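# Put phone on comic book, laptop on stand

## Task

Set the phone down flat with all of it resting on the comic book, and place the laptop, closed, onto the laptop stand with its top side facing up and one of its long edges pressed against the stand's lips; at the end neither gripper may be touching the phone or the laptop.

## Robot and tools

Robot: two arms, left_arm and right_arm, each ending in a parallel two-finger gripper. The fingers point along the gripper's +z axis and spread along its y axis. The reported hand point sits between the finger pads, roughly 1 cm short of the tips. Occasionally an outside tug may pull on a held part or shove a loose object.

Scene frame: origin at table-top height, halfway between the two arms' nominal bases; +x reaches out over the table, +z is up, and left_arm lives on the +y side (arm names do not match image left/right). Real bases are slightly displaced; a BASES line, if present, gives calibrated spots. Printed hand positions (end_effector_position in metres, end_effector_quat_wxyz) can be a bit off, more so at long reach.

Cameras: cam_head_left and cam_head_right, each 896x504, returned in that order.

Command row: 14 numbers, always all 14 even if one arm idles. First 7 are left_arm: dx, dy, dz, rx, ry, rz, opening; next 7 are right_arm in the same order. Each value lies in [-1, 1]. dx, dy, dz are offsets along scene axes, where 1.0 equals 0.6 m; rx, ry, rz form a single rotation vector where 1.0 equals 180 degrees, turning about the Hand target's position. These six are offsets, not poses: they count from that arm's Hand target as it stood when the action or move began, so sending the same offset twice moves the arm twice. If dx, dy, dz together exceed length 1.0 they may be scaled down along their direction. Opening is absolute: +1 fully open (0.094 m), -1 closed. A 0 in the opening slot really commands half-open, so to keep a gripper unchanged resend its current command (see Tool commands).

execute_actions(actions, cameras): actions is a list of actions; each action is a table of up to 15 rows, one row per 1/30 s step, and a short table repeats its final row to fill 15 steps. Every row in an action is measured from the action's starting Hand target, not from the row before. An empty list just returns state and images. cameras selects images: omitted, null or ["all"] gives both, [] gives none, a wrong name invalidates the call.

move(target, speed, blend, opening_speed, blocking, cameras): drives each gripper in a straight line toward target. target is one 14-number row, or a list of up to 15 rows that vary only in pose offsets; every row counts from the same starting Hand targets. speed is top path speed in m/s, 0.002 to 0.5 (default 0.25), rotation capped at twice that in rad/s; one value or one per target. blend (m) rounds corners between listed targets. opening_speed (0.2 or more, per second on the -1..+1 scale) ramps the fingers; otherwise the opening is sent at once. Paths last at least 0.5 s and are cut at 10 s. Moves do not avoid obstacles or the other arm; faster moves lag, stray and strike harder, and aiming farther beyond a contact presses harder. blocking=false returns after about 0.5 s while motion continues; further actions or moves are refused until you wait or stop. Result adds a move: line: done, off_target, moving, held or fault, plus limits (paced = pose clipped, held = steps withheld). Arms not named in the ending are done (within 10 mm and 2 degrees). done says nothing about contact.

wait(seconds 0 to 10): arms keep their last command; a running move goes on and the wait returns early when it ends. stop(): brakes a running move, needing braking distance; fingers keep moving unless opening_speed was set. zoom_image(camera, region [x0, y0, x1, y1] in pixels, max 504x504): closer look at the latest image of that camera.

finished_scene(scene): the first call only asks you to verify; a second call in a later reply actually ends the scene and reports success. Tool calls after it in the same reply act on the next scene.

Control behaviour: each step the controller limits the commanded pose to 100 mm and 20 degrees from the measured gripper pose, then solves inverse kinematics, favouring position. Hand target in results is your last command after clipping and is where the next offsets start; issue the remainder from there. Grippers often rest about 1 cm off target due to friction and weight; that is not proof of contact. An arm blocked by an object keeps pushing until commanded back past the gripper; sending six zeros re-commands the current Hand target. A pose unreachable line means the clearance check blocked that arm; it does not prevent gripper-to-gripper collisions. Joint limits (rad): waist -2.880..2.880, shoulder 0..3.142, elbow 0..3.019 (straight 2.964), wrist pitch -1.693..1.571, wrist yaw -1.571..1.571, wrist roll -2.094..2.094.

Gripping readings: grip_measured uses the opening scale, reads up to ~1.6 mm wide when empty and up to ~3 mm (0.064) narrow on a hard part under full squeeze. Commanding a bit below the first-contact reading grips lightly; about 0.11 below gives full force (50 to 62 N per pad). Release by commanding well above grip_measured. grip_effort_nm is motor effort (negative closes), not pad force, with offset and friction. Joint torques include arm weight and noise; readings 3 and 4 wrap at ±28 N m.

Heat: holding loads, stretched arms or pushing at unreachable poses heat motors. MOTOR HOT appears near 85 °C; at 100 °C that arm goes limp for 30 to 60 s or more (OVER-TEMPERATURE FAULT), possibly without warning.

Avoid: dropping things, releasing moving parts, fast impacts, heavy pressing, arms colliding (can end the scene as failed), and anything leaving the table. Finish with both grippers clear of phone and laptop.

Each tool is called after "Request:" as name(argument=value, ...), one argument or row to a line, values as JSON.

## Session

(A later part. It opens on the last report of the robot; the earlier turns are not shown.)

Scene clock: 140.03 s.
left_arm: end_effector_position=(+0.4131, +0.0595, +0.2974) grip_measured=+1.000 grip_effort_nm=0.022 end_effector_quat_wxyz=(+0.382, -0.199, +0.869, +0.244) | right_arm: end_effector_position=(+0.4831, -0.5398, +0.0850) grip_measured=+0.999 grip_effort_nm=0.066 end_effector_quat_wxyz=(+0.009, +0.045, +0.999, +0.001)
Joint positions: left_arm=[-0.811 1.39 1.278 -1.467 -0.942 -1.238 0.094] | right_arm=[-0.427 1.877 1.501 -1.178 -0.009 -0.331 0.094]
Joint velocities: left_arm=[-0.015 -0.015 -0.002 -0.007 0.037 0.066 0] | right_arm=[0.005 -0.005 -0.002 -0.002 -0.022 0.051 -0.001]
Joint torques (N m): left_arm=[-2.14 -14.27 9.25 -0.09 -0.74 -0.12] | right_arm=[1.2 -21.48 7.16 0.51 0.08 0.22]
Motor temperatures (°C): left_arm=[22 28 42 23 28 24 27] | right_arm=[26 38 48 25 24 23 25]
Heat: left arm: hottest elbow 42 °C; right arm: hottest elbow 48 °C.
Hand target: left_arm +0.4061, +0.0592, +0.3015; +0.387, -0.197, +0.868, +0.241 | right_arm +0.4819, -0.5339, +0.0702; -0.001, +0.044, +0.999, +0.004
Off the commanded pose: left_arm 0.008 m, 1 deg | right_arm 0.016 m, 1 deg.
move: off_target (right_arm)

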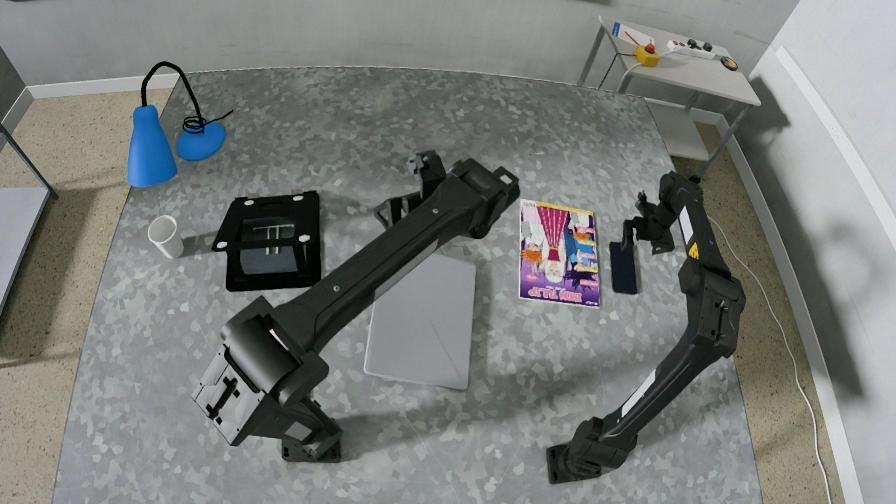

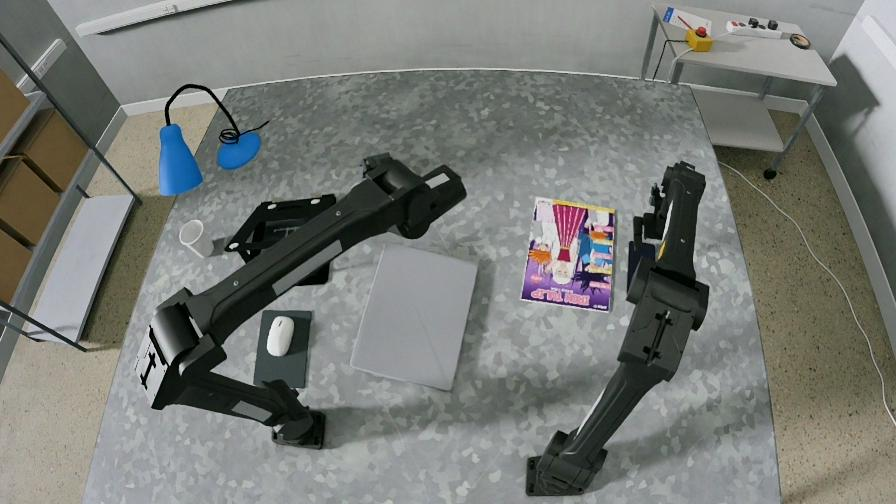

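Request:
move(
  target=[0,0,0,0,0,0,1,-0.012,0.012,-0.06,0,0,0,1],
  speed=0.05,
)

Request:
zoom_image(
  camera="cam_head_left",
  region=[590, 210, 680, 300],
)

Request:
zoom_image(
  camera="cam_head_right",
  region=[600, 210, 690, 300],
)

Scene clock: 147.17 s.
left_arm: end_effector_position=(+0.4131, +0.0595, +0.2974) grip_measured=+1.000 grip_effort_nm=0.027 end_effector_quat_wxyz=(+0.382, -0.199, +0.869, +0.244) | right_arm: end_effector_position=(+0.4764, -0.5348, +0.0576) grip_measured=+0.999 grip_effort_nm=0.071 end_effector_quat_wxyz=(+0.017, +0.046, +0.999, -0.002)
Joint positions: left_arm=[-0.811 1.39 1.278 -1.467 -0.942 -1.238 0.094] | right_arm=[-0.423 1.877 1.423 -1.083 -0.009 -0.325 0.094]
Joint velocities: left_arm=[-0.015 -0.005 -0.002 -0.002 -0.022 0.051 0] | right_arm=[-0.005 0.005 -0.002 0.012 -0.051 -0.022 0]
Joint torques (N m): left_arm=[-2.55 -13.8 9.21 -0.18 -0.74 -0.09] | right_arm=[1.38 -18.02 6.89 0.59 0.09 0.21]
Motor temperatures (°C): left_arm=[22 28 42 23 28 24 27] | right_arm=[26 39 47 25 24 23 25]
Heat: left arm: hottest elbow 42 °C; right arm: hottest elbow 47 °C.
Hand target: left_arm +0.4061, +0.0592, +0.3015; +0.387, -0.197, +0.868, +0.241 | right_arm +0.4742, -0.5268, +0.0342; -0.001, +0.044, +0.999, +0.004
Off the commanded pose: left_arm 0.008 m, 1 deg | right_arm 0.025 m, 2 deg.
move: off_target (right_arm)

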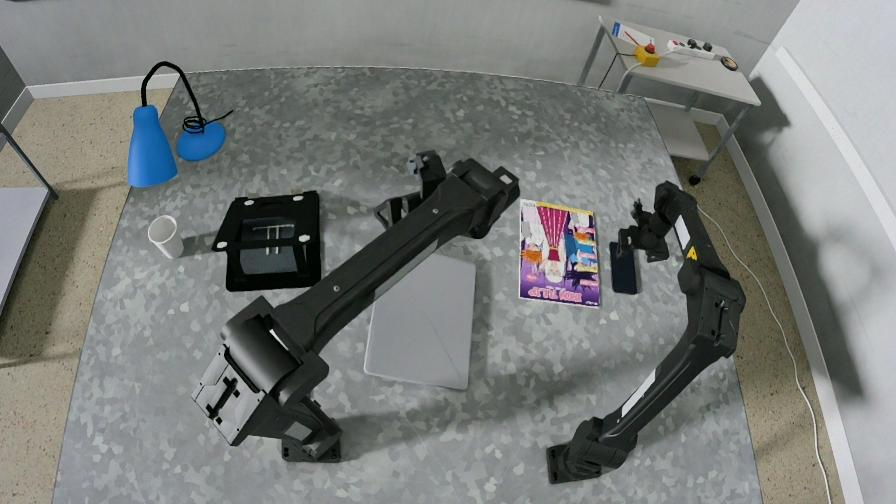

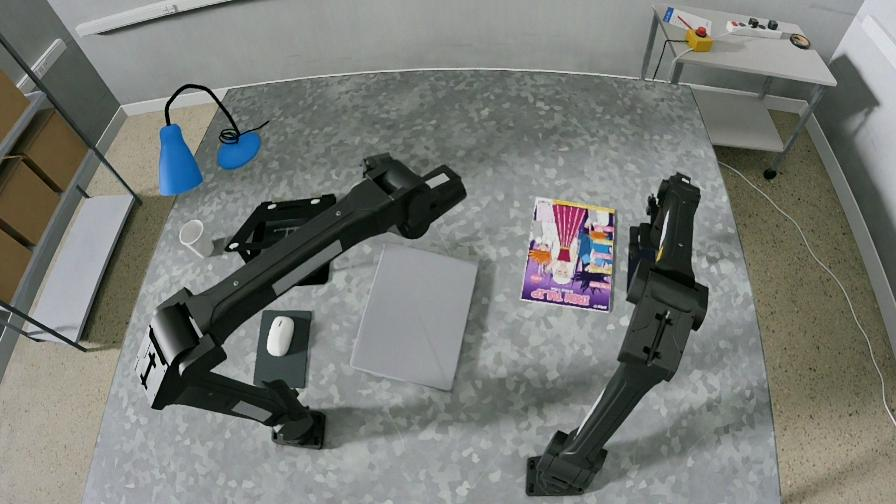

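Scaled by 5.600.

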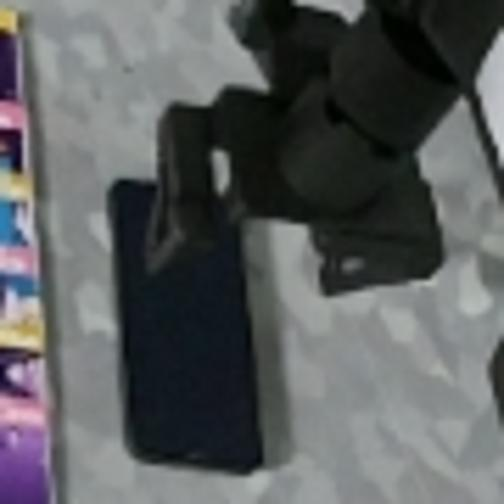

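Scaled by 5.600.

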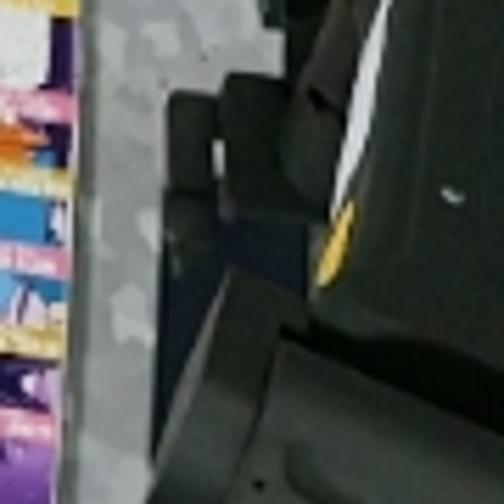

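Request:
move(
  target=[0,0,0,0,0,0,1,-0.003,0.007,-0.06,0,0,0,1],
  speed=0.04,
)

Request:
zoom_image(
  camera="cam_head_left",
  region=[590, 210, 680, 300],
)

Request:
zoom_image(
  camera="cam_head_right",
  region=[600, 210, 690, 300],
)

Scene clock: 152.87 s.
left_arm: end_effector_position=(+0.4131, +0.0595, +0.2974) grip_measured=+1.000 grip_effort_nm=0.022 end_effector_quat_wxyz=(+0.382, -0.199, +0.869, +0.244) | right_arm: end_effector_position=(+0.4753, -0.5318, +0.0228) grip_measured=+0.999 grip_effort_nm=0.066 end_effector_quat_wxyz=(+0.018, +0.047, +0.999, -0.002)
Joint positions: left_arm=[-0.811 1.39 1.278 -1.467 -0.942 -1.238 0.094] | right_arm=[-0.419 1.914 1.376 -0.998 -0.008 -0.321 0.094]
Joint velocities: left_arm=[-0.015 -0.005 -0.017 -0.022 0.037 0.022 0] | right_arm=[0.005 -0.005 -0.002 0.017 0.007 0.037 0]
Joint torques (N m): left_arm=[-2.2 -13.92 9.03 0.02 -0.8 -0.13] | right_arm=[1.44 -18.78 6.67 0.51 0.08 0.23]
Motor temperatures (°C): left_arm=[22 28 41 23 28 24 27] | right_arm=[26 39 46 25 24 23 25]
Heat: left arm: hottest elbow 41 °C; right arm: hottest elbow 46 °C.
Hand target: left_arm +0.4061, +0.0592, +0.3015; +0.387, -0.197, +0.868, +0.241 | right_arm +0.4720, -0.5229, -0.0018; -0.001, +0.044, +0.999, +0.004
Off the commanded pose: left_arm 0.008 m, 1 deg | right_arm 0.026 m, 2 deg.
move: off_target (right_arm)

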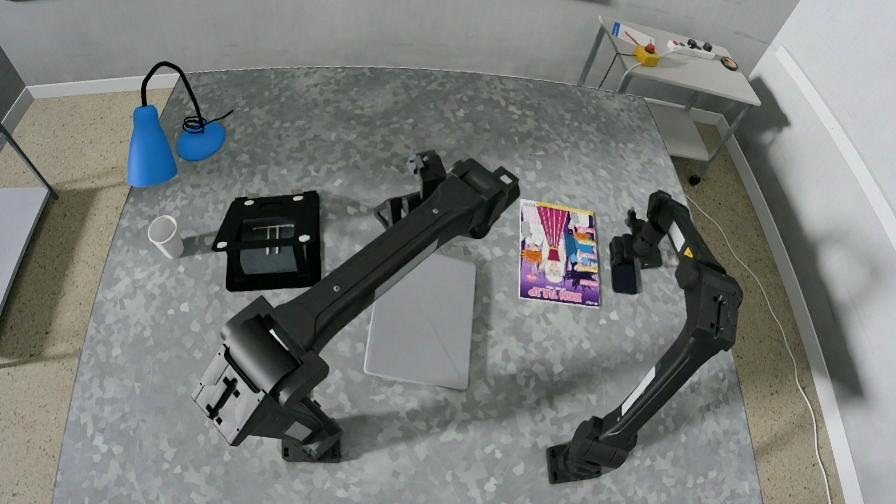

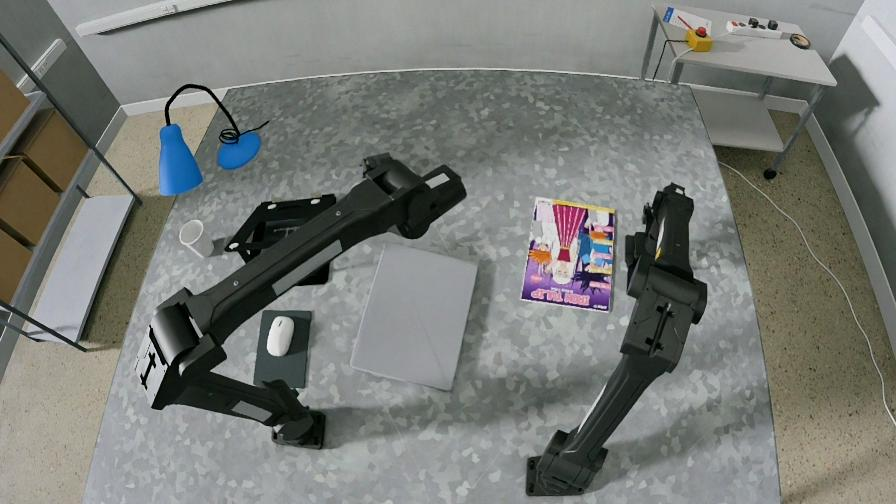

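Scaled by 5.600.

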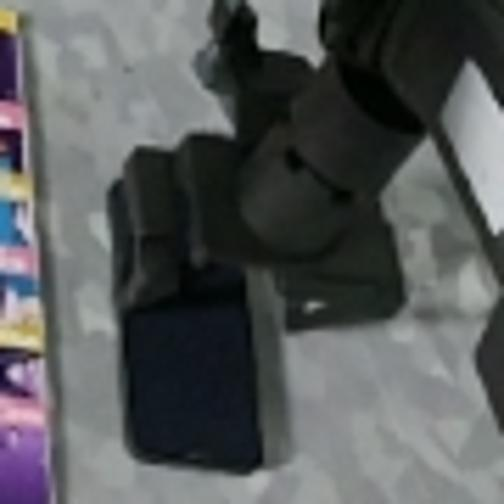

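Scaled by 5.600.

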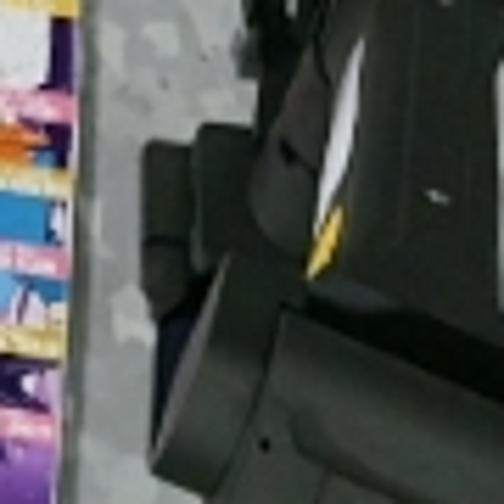

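Request:
move(
  target=[
    [0,0,0,0,0,0,1,0,0.016,0.01,0,0,0,1],
    [0,0,0,0,0,0,1,0,0.016,-0.02,0,0,0,1],
  ],
  speed=0.04,
)

Request:
zoom_image(
  camera="cam_head_left",
  region=[590, 210, 680, 300],
)

Request:
zoom_image(
  camera="cam_head_right",
  region=[600, 210, 690, 300],
)

Scene clock: 157.37 s.
left_arm: end_effector_position=(+0.4131, +0.0595, +0.2974) grip_measured=+1.000 grip_effort_nm=0.027 end_effector_quat_wxyz=(+0.382, -0.199, +0.869, +0.244) | right_arm: end_effector_position=(+0.4774, -0.5216, +0.0148) grip_measured=+0.999 grip_effort_nm=0.061 end_effector_quat_wxyz=(+0.021, +0.045, +0.999, -0.003)
Joint positions: left_arm=[-0.811 1.39 1.278 -1.467 -0.942 -1.238 0.094] | right_arm=[-0.4 1.917 1.356 -0.969 -0.008 -0.304 0.094]
Joint velocities: left_arm=[-0.005 -0.015 -0.027 -0.012 -0.007 -0.051 0] | right_arm=[-0.005 0.005 -0.002 -0.002 0.007 -0.051 0]
Joint torques (N m): left_arm=[-2.32 -14.8 9.31 -0.01 -0.74 -0.17] | right_arm=[1.2 -17.9 6.28 0.69 0.06 0.22]
Motor temperatures (°C): left_arm=[22 28 41 23 28 24 27] | right_arm=[26 39 46 25 24 23 25]
Heat: left arm: hottest elbow 41 °C; right arm: hottest elbow 46 °C.
Hand target: left_arm +0.4061, +0.0592, +0.3015; +0.387, -0.197, +0.868, +0.241 | right_arm +0.4717, -0.5135, -0.0139; -0.001, +0.044, +0.999, +0.004
Off the commanded pose: left_arm 0.008 m, 1 deg | right_arm 0.030 m, 3 deg.
move: off_target (right_arm)

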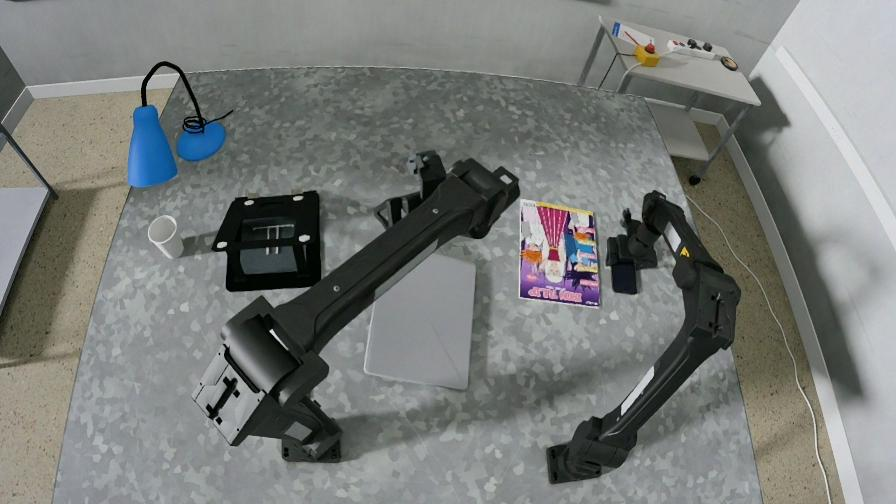

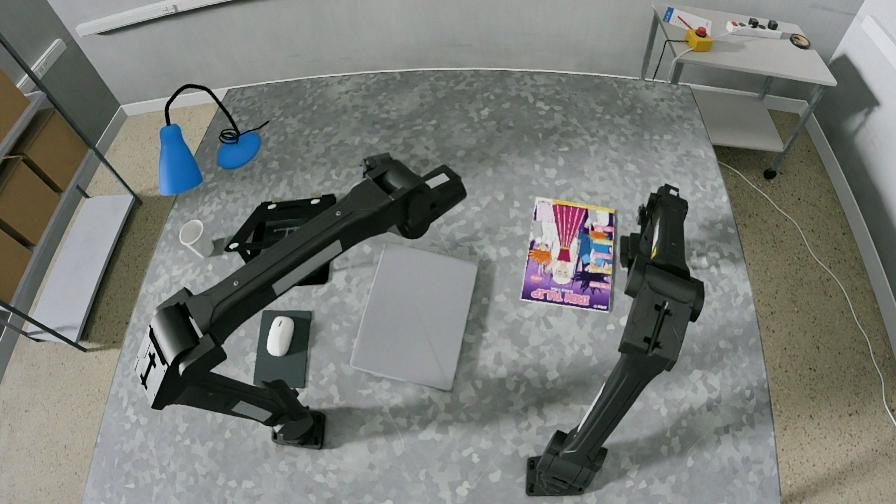

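Scaled by 5.600.

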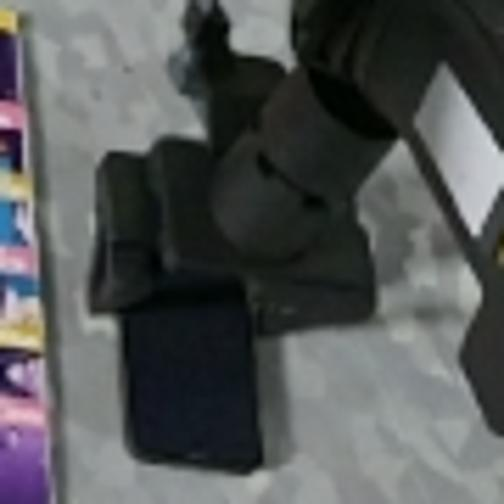

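Scaled by 5.600.

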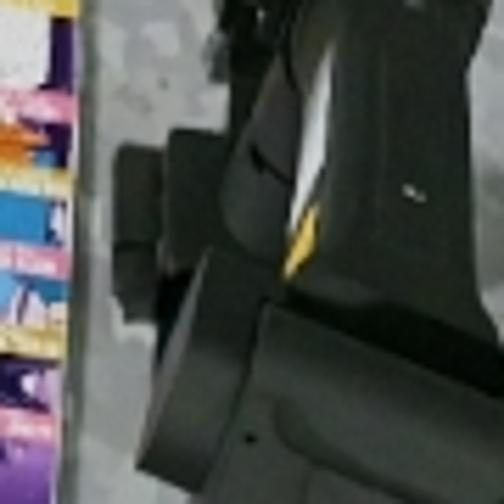

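Request:
move(
  target=[0,0,0,0,0,0,1,0,-0.003,-0.012,0,0,0,0.3],
  speed=0.03,
  opening_speed=0.4,
)

Request:
zoom_image(
  camera="cam_head_left",
  region=[590, 210, 680, 300],
)

Scene clock: 161.90 s.
left_arm: end_effector_position=(+0.4131, +0.0595, +0.2974) grip_measured=+1.000 grip_effort_nm=0.027 end_effector_quat_wxyz=(+0.382, -0.199, +0.869, +0.244) | right_arm: end_effector_position=(+0.4807, -0.5228, +0.0145) grip_measured=+0.499 grip_effort_nm=-1.028 end_effector_quat_wxyz=(+0.027, +0.045, +0.999, -0.005)
Joint positions: left_arm=[-0.811 1.39 1.278 -1.467 -0.942 -1.238 0.094] | right_arm=[-0.4 1.918 1.356 -0.954 -0.009 -0.304 0.07]
Joint velocities: left_arm=[0.005 -0.015 -0.007 -0.002 -0.081 0.037 0] | right_arm=[-0.015 0.005 -0.007 0.002 -0.037 -0.081 0]
Joint torques (N m): left_arm=[-2.67 -14.04 9.2 -0.08 -0.7 -0.11] | right_arm=[1.03 -17.14 6.01 0.72 0.08 0.2]
Motor temperatures (°C): left_arm=[22 28 41 23 28 24 27] | right_arm=[26 39 46 25 24 23 25]
Heat: left arm: hottest elbow 41 °C; right arm: hottest elbow 46 °C.
Hand target: left_arm +0.4061, +0.0592, +0.3015; +0.387, -0.197, +0.868, +0.241 | right_arm +0.4716, -0.5153, -0.0211; -0.001, +0.044, +0.999, +0.004
Off the commanded pose: left_arm 0.008 m, 1 deg | right_arm 0.038 m, 3 deg.
move: off_target (right_arm)

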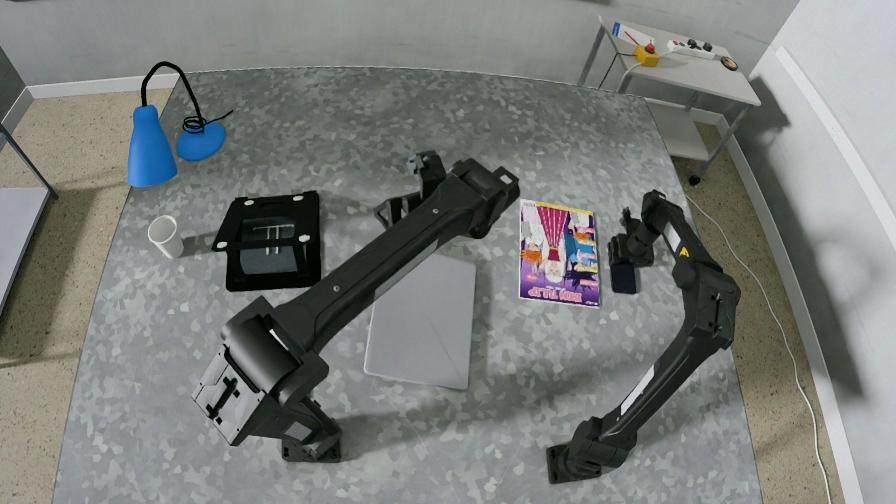

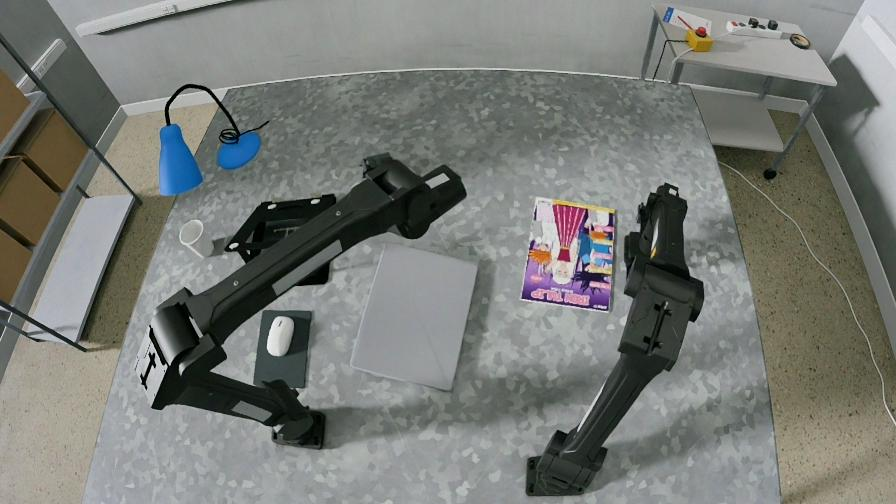

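Scaled by 5.600.

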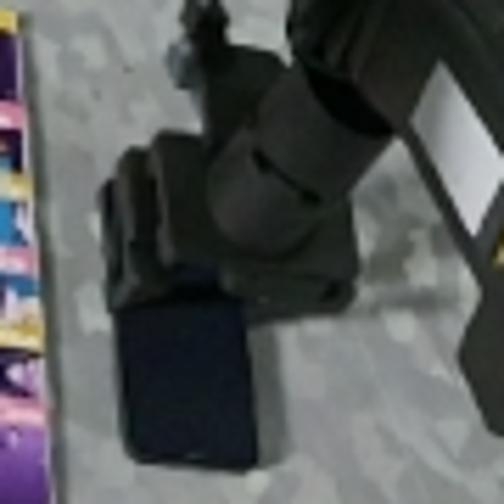

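Request:
move(
  target=[0,0,0,0,0,0,1,0.01,-0.01,0.14,0,0,0,0.3],
  speed=0.06,
)

Request:
zoom_image(
  camera="cam_head_left",
  region=[590, 210, 680, 300],
)

Scene clock: 166.30 s.
left_arm: end_effector_position=(+0.4131, +0.0595, +0.2974) grip_measured=+1.000 grip_effort_nm=0.022 end_effector_quat_wxyz=(+0.382, -0.199, +0.869, +0.244) | right_arm: end_effector_position=(+0.4530, -0.5117, +0.0277) grip_measured=+0.498 grip_effort_nm=-1.043 end_effector_quat_wxyz=(-0.038, +0.046, +0.998, +0.017)
Joint positions: left_arm=[-0.811 1.39 1.278 -1.467 -0.942 -1.238 0.094] | right_arm=[-0.4 1.91 1.382 -1.126 -0.006 -0.304 0.07]
Joint velocities: left_arm=[-0.005 -0.015 0.002 -0.007 -0.051 0.007 0] | right_arm=[-0.005 0.005 -0.002 -0.012 0.081 -0.007 0.001]
Joint torques (N m): left_arm=[-2.32 -14.39 9.25 -0.16 -0.75 -0.11] | right_arm=[0.79 -23.88 11.73 -0.29 -0.01 0.16]
Motor temperatures (°C): left_arm=[22 28 41 23 28 24 27] | right_arm=[26 39 46 25 24 23 26]
Heat: left arm: hottest elbow 41 °C; right arm: hottest elbow 46 °C.
Hand target: left_arm +0.4061, +0.0592, +0.3015; +0.387, -0.197, +0.868, +0.241 | right_arm +0.4788, -0.5207, +0.0628; -0.001, +0.044, +0.999, +0.004
Off the commanded pose: left_arm 0.008 m, 1 deg | right_arm 0.044 m, 5 deg.
move: off_target (right_arm)

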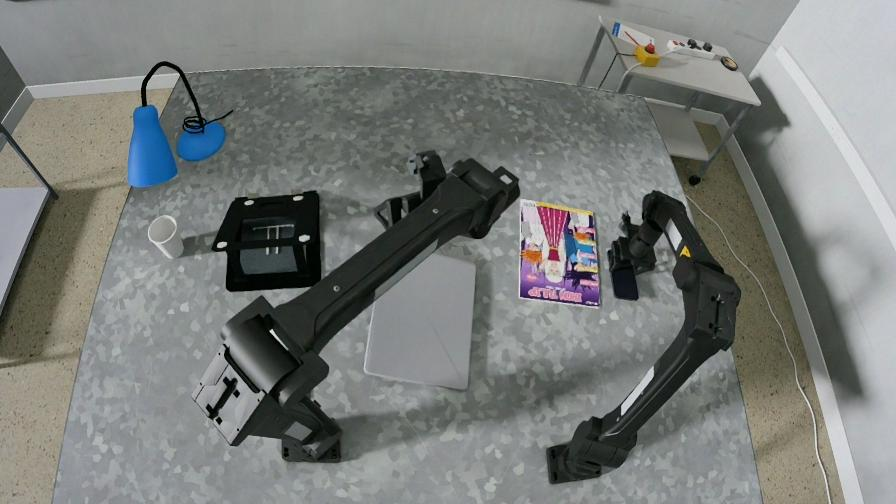

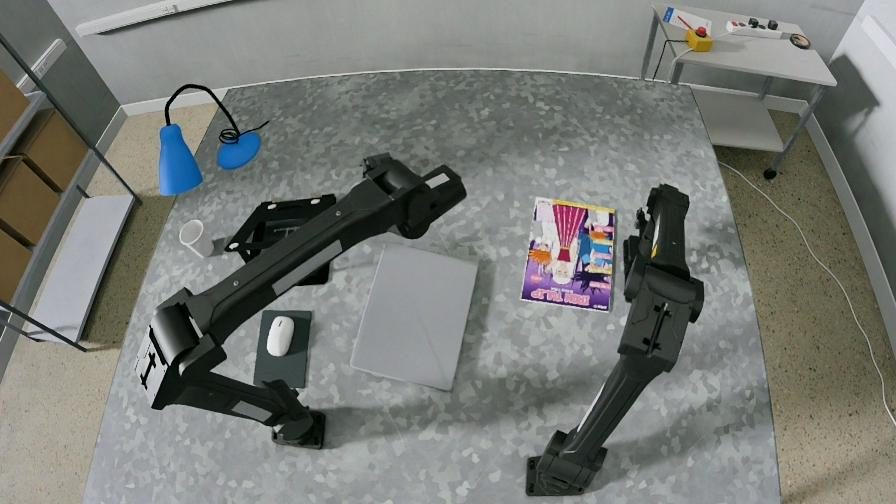

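Scaled by 5.600.

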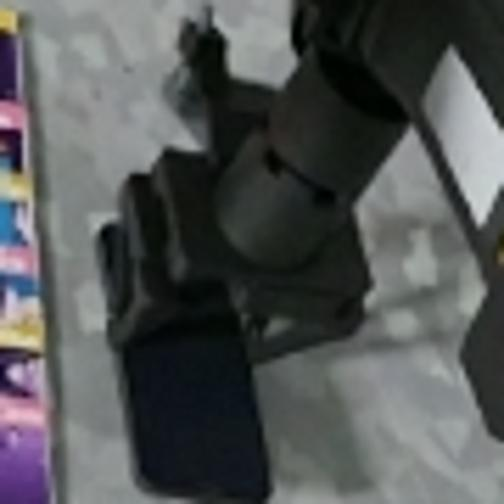

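Request:
move(
  target=[0,0,0,0,0,0,1,0.01,0,0.06,0,0,0,0.3],
  speed=0.05,
  cameras=[],
)

Request:
move(
  target=[0,0,0,0,0,0,1,0.02,0.15,0.02,0,0,0,0.3],
  speed=0.06,
)

Request:
zoom_image(
  camera="cam_head_left",
  region=[510, 190, 650, 320],
)

Scene clock: 171.53 s.
left_arm: end_effector_position=(+0.4131, +0.0595, +0.2974) grip_measured=+1.000 grip_effort_nm=0.022 end_effector_quat_wxyz=(+0.382, -0.199, +0.869, +0.244) | right_arm: end_effector_position=(+0.4606, -0.5149, +0.0632) grip_measured=+0.498 grip_effort_nm=-1.033 end_effector_quat_wxyz=(-0.038, +0.046, +0.998, +0.017)
Joint positions: left_arm=[-0.811 1.39 1.278 -1.467 -0.942 -1.238 0.094] | right_arm=[-0.4 1.885 1.449 -1.217 -0.006 -0.304 0.07]
Joint velocities: left_arm=[-0.015 -0.005 0.002 -0.002 0.022 -0.037 0] | right_arm=[0.005 0.005 0.007 -0.012 -0.007 0.022 -0.001]
Joint torques (N m): left_arm=[-2.55 -13.33 9.14 0.2 -0.73 -0.1] | right_arm=[1.14 -23.65 12.31 -0.44 -0.03 0.19]
Motor temperatures (°C): left_arm=[22 28 41 23 28 24 27] | right_arm=[26 40 46 25 24 23 26]
Heat: left arm: hottest elbow 41 °C; right arm: hottest elbow 46 °C.
Hand target: left_arm +0.4061, +0.0592, +0.3015; +0.387, -0.197, +0.868, +0.241 | right_arm +0.4854, -0.5205, +0.0988; -0.001, +0.044, +0.999, +0.004
Off the commanded pose: left_arm 0.008 m, 1 deg | right_arm 0.043 m, 4 deg.
move: off_target (right_arm)
No camera images: "cameras" was empty.

Scene clock: 173.73 s.
left_arm: end_effector_position=(+0.4131, +0.0595, +0.2974) grip_measured=+1.000 grip_effort_nm=0.022 end_effector_quat_wxyz=(+0.382, -0.199, +0.869, +0.244) | right_arm: end_effector_position=(+0.4864, -0.4322, +0.0825) grip_measured=+0.498 grip_effort_nm=-1.043 end_effector_quat_wxyz=(-0.027, +0.045, +0.999, +0.009)
Joint positions: left_arm=[-0.811 1.39 1.278 -1.467 -0.942 -1.238 0.094] | right_arm=[-0.237 1.848 1.449 -1.229 -0.008 -0.142 0.07]
Joint velocities: left_arm=[-0.015 -0.005 -0.002 0.002 -0.051 0.022 0] | right_arm=[-0.015 -0.015 -0.007 -0.012 -0.007 0.037 0]
Joint torques (N m): left_arm=[-3.14 -14.56 9.05 -0.2 -0.74 -0.07] | right_arm=[1.26 -23.71 10.19 -0.38 0 0.21]
Motor temperatures (°C): left_arm=[22 28 41 23 28 24 27] | right_arm=[26 40 46 25 24 23 26]
Heat: left arm: hottest elbow 41 °C; right arm: hottest elbow 46 °C.
Hand target: left_arm +0.4061, +0.0592, +0.3015; +0.387, -0.197, +0.868, +0.241 | right_arm +0.4984, -0.4299, +0.1098; -0.002, +0.044, +0.999, +0.004
Off the commanded pose: left_arm 0.008 m, 1 deg | right_arm 0.030 m, 3 deg.
move: off_target (right_arm)

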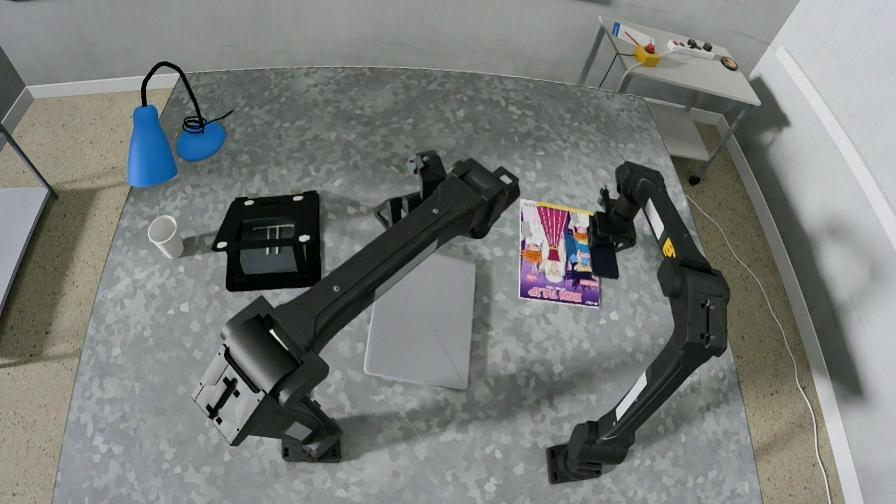

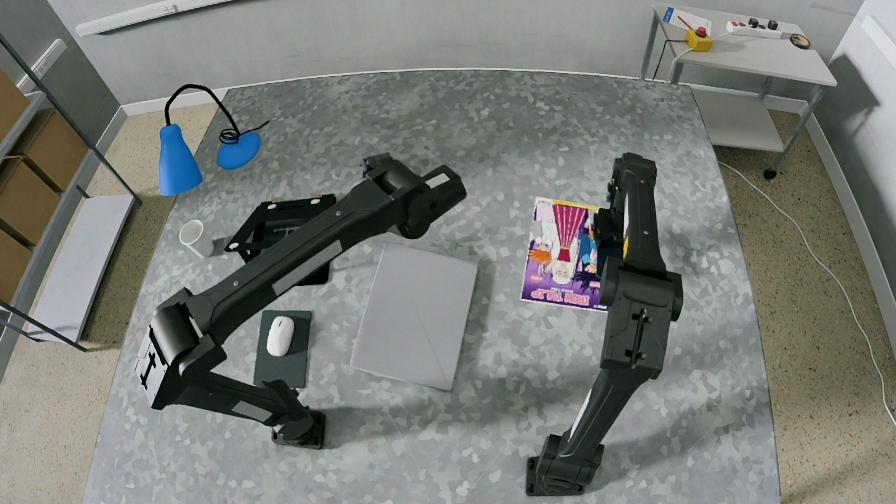

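Scaled by 3.600.

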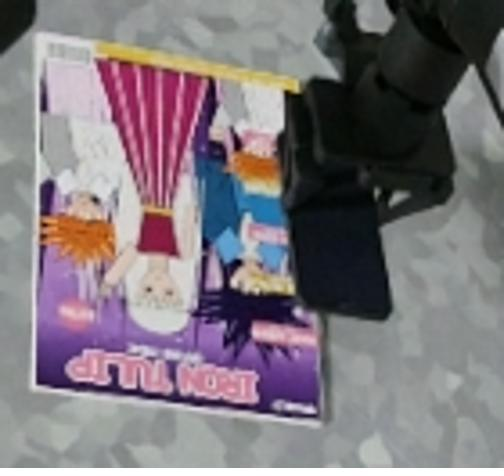

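Request:
move(
  target=[0,0,0,0,0,0,1,0.012,0.165,0,0,0,0,0.3],
  speed=0.06,
)

Request:
zoom_image(
  camera="cam_head_left",
  region=[510, 190, 650, 320],
)

Request:
zoom_image(
  camera="cam_head_right",
  region=[510, 190, 650, 320],
)

Scene clock: 179.57 s.
left_arm: end_effector_position=(+0.4131, +0.0595, +0.2974) grip_measured=+1.000 grip_effort_nm=0.022 end_effector_quat_wxyz=(+0.382, -0.199, +0.869, +0.244) | right_arm: end_effector_position=(+0.5003, -0.3352, +0.0880) grip_measured=+0.498 grip_effort_nm=-1.038 end_effector_quat_wxyz=(-0.023, +0.045, +0.999, +0.004)
Joint positions: left_arm=[-0.811 1.39 1.278 -1.467 -0.942 -1.238 0.094] | right_arm=[-0.052 1.837 1.449 -1.229 -0.008 0.043 0.07]
Joint velocities: left_arm=[-0.005 -0.005 0.002 0.002 0.007 -0.007 0] | right_arm=[-0.005 -0.005 -0.002 0.012 -0.007 -0.022 0.001]
Joint torques (N m): left_arm=[-2.67 -13.45 9.26 -0.12 -0.74 -0.11] | right_arm=[1.08 -23.41 9.1 -0.1 -0.01 0.3]
Motor temperatures (°C): left_arm=[22 28 41 23 28 24 27] | right_arm=[26 40 46 25 24 23 26]
Heat: left arm: hottest elbow 41 °C; right arm: hottest elbow 46 °C.
Hand target: left_arm +0.4061, +0.0592, +0.3015; +0.387, -0.197, +0.868, +0.241 | right_arm +0.5064, -0.3305, +0.1085; -0.003, +0.044, +0.999, +0.004
Off the commanded pose: left_arm 0.008 m, 1 deg | right_arm 0.023 m, 2 deg.
move: off_target (right_arm)

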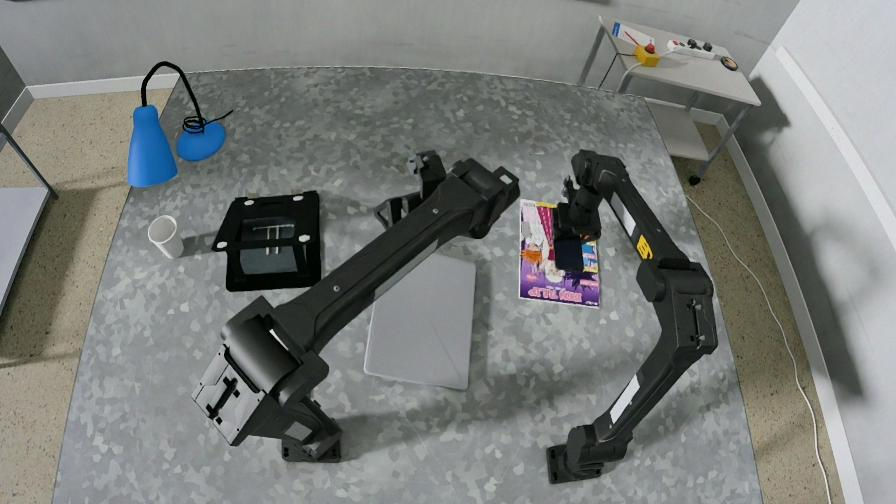

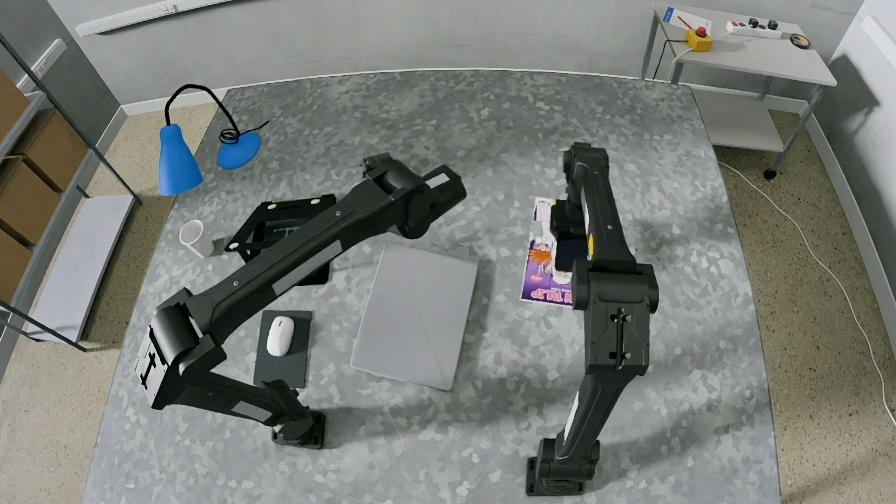

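Scaled by 3.600.

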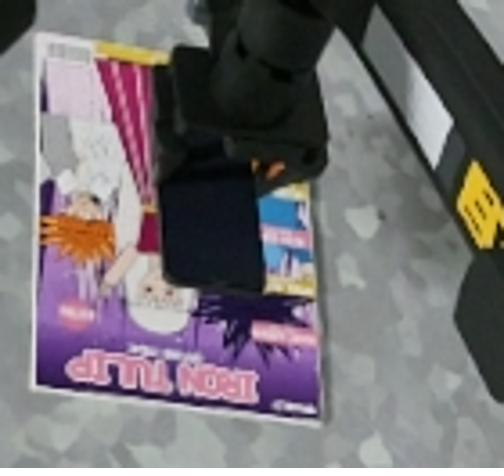

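Scaled by 3.600.

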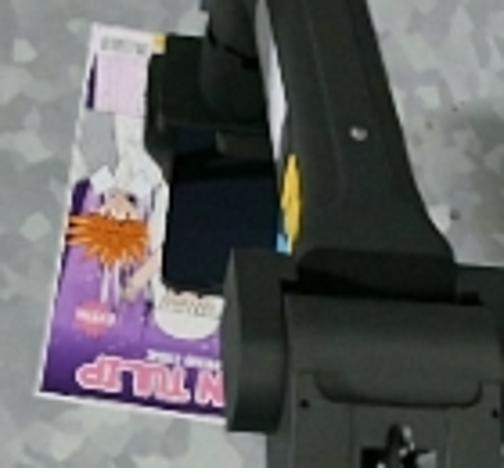

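Request:
move(
  target=[0,0,0,0,0,0,1,-0.006,0.005,-0.15,0,0,0,0.3],
  speed=0.05,
)

Request:
zoom_image(
  camera="cam_head_left",
  region=[510, 190, 650, 320],
)

Scene clock: 188.87 s.
left_arm: end_effector_position=(+0.4131, +0.0595, +0.2974) grip_measured=+1.000 grip_effort_nm=0.022 end_effector_quat_wxyz=(+0.382, -0.199, +0.869, +0.244) | right_arm: end_effector_position=(+0.5041, -0.3342, +0.0332) grip_measured=+0.498 grip_effort_nm=-1.038 end_effector_quat_wxyz=(+0.007, +0.045, +0.999, +0.004)
Joint positions: left_arm=[-0.811 1.39 1.278 -1.467 -0.942 -1.238 0.094] | right_arm=[-0.049 1.874 1.345 -1.028 -0.008 0.046 0.07]
Joint velocities: left_arm=[0.015 -0.005 -0.012 -0.002 -0.022 -0.022 0] | right_arm=[-0.015 0.005 -0.017 -0.012 -0.037 0.007 -0.001]
Joint torques (N m): left_arm=[-2.49 -13.98 9.13 0.02 -0.72 -0.15] | right_arm=[1.32 -19.19 7.1 0.51 0.01 0.23]
Motor temperatures (°C): left_arm=[22 28 41 23 28 24 27] | right_arm=[26 40 46 25 24 23 27]
Heat: left arm: hottest elbow 41 °C; right arm: hottest elbow 46 °C.
Hand target: left_arm +0.4061, +0.0592, +0.3015; +0.387, -0.197, +0.868, +0.241 | right_arm +0.5018, -0.3285, +0.0186; -0.003, +0.044, +0.999, +0.004
Off the commanded pose: left_arm 0.008 m, 1 deg | right_arm 0.016 m, 1 deg.
move: off_target (right_arm)

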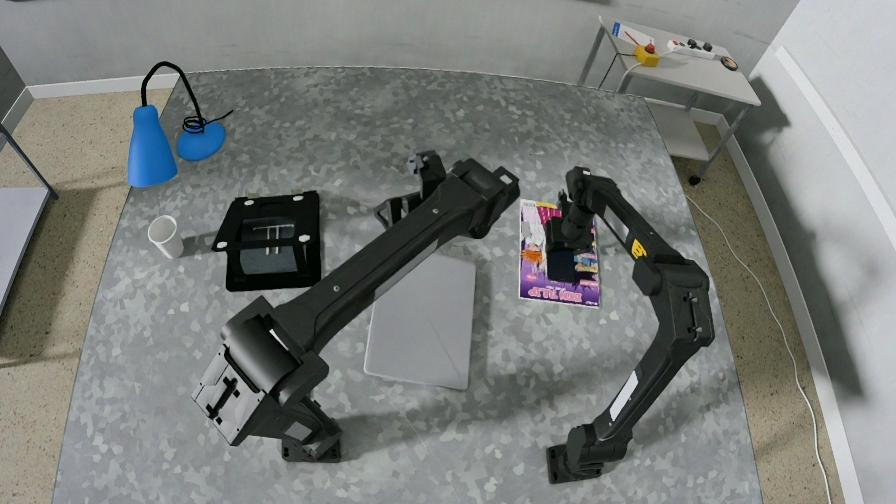

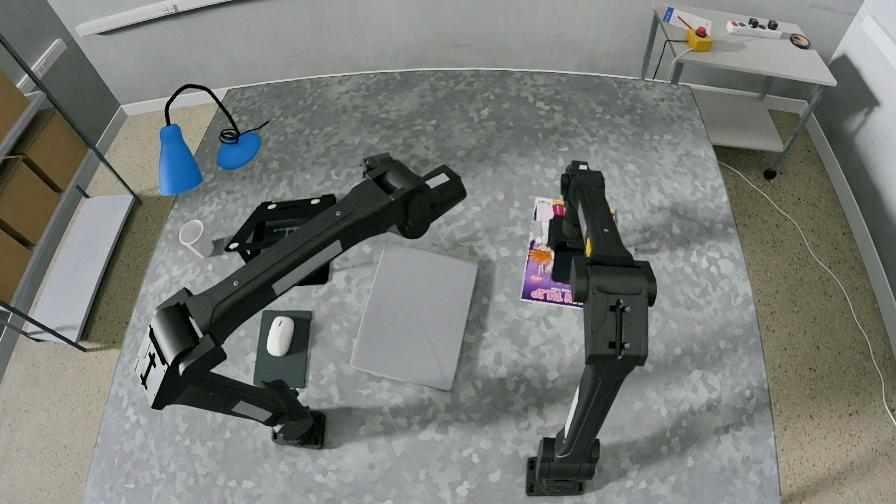

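Scaled by 3.600.

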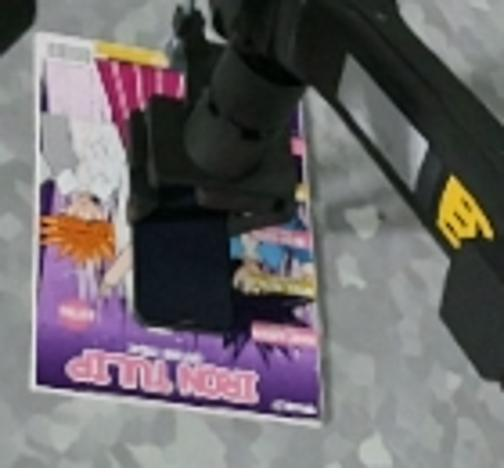

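Request:
move(
  target=[0,0,0,0,0,0,1,0,0,-0.03,0,0,0,0.3],
  speed=0.03,
  cameras=[],
)

Request:
move(
  target=[0,0,0,0,0,0,1,0,0,-0.01,0,0,0,0.3],
  speed=0.03,
)

Request:
zoom_image(
  camera="cam_head_left",
  region=[510, 190, 650, 320],
)

Scene clock: 192.37 s.
left_arm: end_effector_position=(+0.4131, +0.0595, +0.2974) grip_measured=+1.000 grip_effort_nm=0.022 end_effector_quat_wxyz=(+0.382, -0.199, +0.869, +0.244) | right_arm: end_effector_position=(+0.5059, -0.3343, +0.0193) grip_measured=+0.498 grip_effort_nm=-1.038 end_effector_quat_wxyz=(+0.011, +0.045, +0.999, +0.004)
Joint positions: left_arm=[-0.811 1.39 1.278 -1.467 -0.942 -1.238 0.094] | right_arm=[-0.049 1.892 1.331 -0.988 -0.008 0.047 0.07]
Joint velocities: left_arm=[-0.015 -0.015 -0.002 0.007 0.007 -0.022 0] | right_arm=[0.005 0.015 -0.017 -0.002 -0.022 0.037 0]
Joint torques (N m): left_arm=[-2.49 -13.33 9.44 -0.17 -0.74 -0.11] | right_arm=[1.2 -18.55 6.72 0.51 0.03 0.22]
Motor temperatures (°C): left_arm=[22 28 41 23 28 24 27] | right_arm=[26 40 46 25 24 23 27]
Heat: left arm: hottest elbow 41 °C; right arm: hottest elbow 46 °C.
Hand target: left_arm +0.4061, +0.0592, +0.3015; +0.387, -0.197, +0.868, +0.241 | right_arm +0.5015, -0.3288, +0.0005; -0.003, +0.044, +0.999, +0.004
Off the commanded pose: left_arm 0.008 m, 1 deg | right_arm 0.020 m, 2 deg.
move: off_target (right_arm)
No camera images: "cameras" was empty.

Scene clock: 193.13 s.
left_arm: end_effector_position=(+0.4131, +0.0595, +0.2974) grip_measured=+1.000 grip_effort_nm=0.027 end_effector_quat_wxyz=(+0.382, -0.199, +0.869, +0.244) | right_arm: end_effector_position=(+0.5085, -0.3344, +0.0194) grip_measured=+0.498 grip_effort_nm=-1.038 end_effector_quat_wxyz=(+0.016, +0.046, +0.999, +0.004)
Joint positions: left_arm=[-0.811 1.39 1.278 -1.467 -0.942 -1.238 0.094] | right_arm=[-0.049 1.892 1.331 -0.977 -0.008 0.047 0.07]
Joint velocities: left_arm=[-0.005 0.005 -0.007 -0.022 0.081 -0.022 0] | right_arm=[0.005 -0.015 0.007 0.012 -0.051 -0.022 -0.001]
Joint torques (N m): left_arm=[-2.43 -13.63 9.21 -0.23 -0.74 -0.12] | right_arm=[1.32 -17.9 6.34 0.59 0.02 0.21]
Motor temperatures (°C): left_arm=[22 28 41 23 28 24 27] | right_arm=[26 40 46 25 24 23 27]
Heat: left arm: hottest elbow 41 °C; right arm: hottest elbow 46 °C.
Hand target: left_arm +0.4061, +0.0592, +0.3015; +0.387, -0.197, +0.868, +0.241 | right_arm +0.5014, -0.3288, -0.0054; -0.003, +0.044, +0.999, +0.004
Off the commanded pose: left_arm 0.008 m, 1 deg | right_arm 0.026 m, 2 deg.
move: off_target (right_arm)

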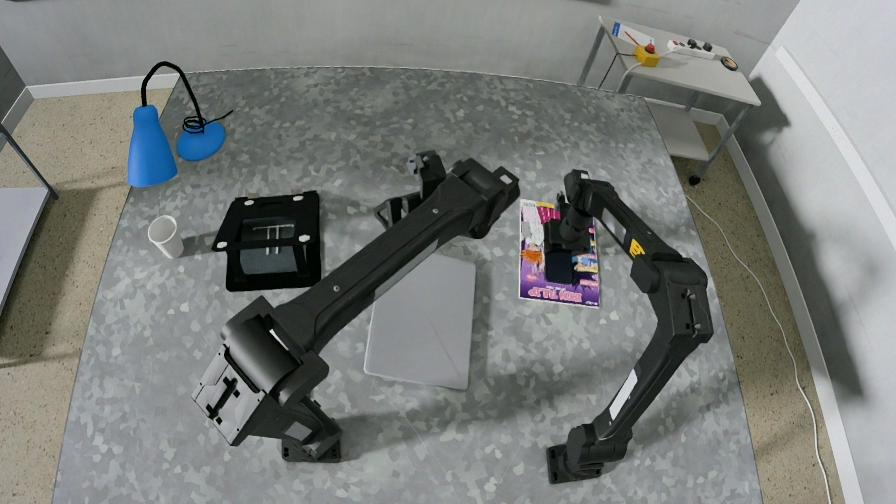

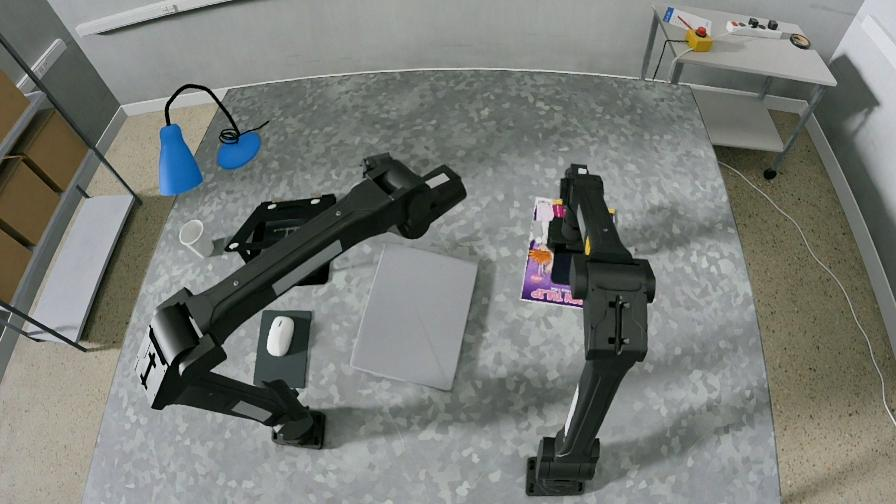

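Scaled by 3.600.

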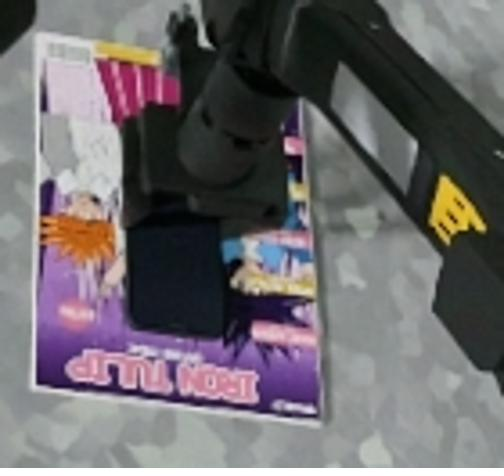

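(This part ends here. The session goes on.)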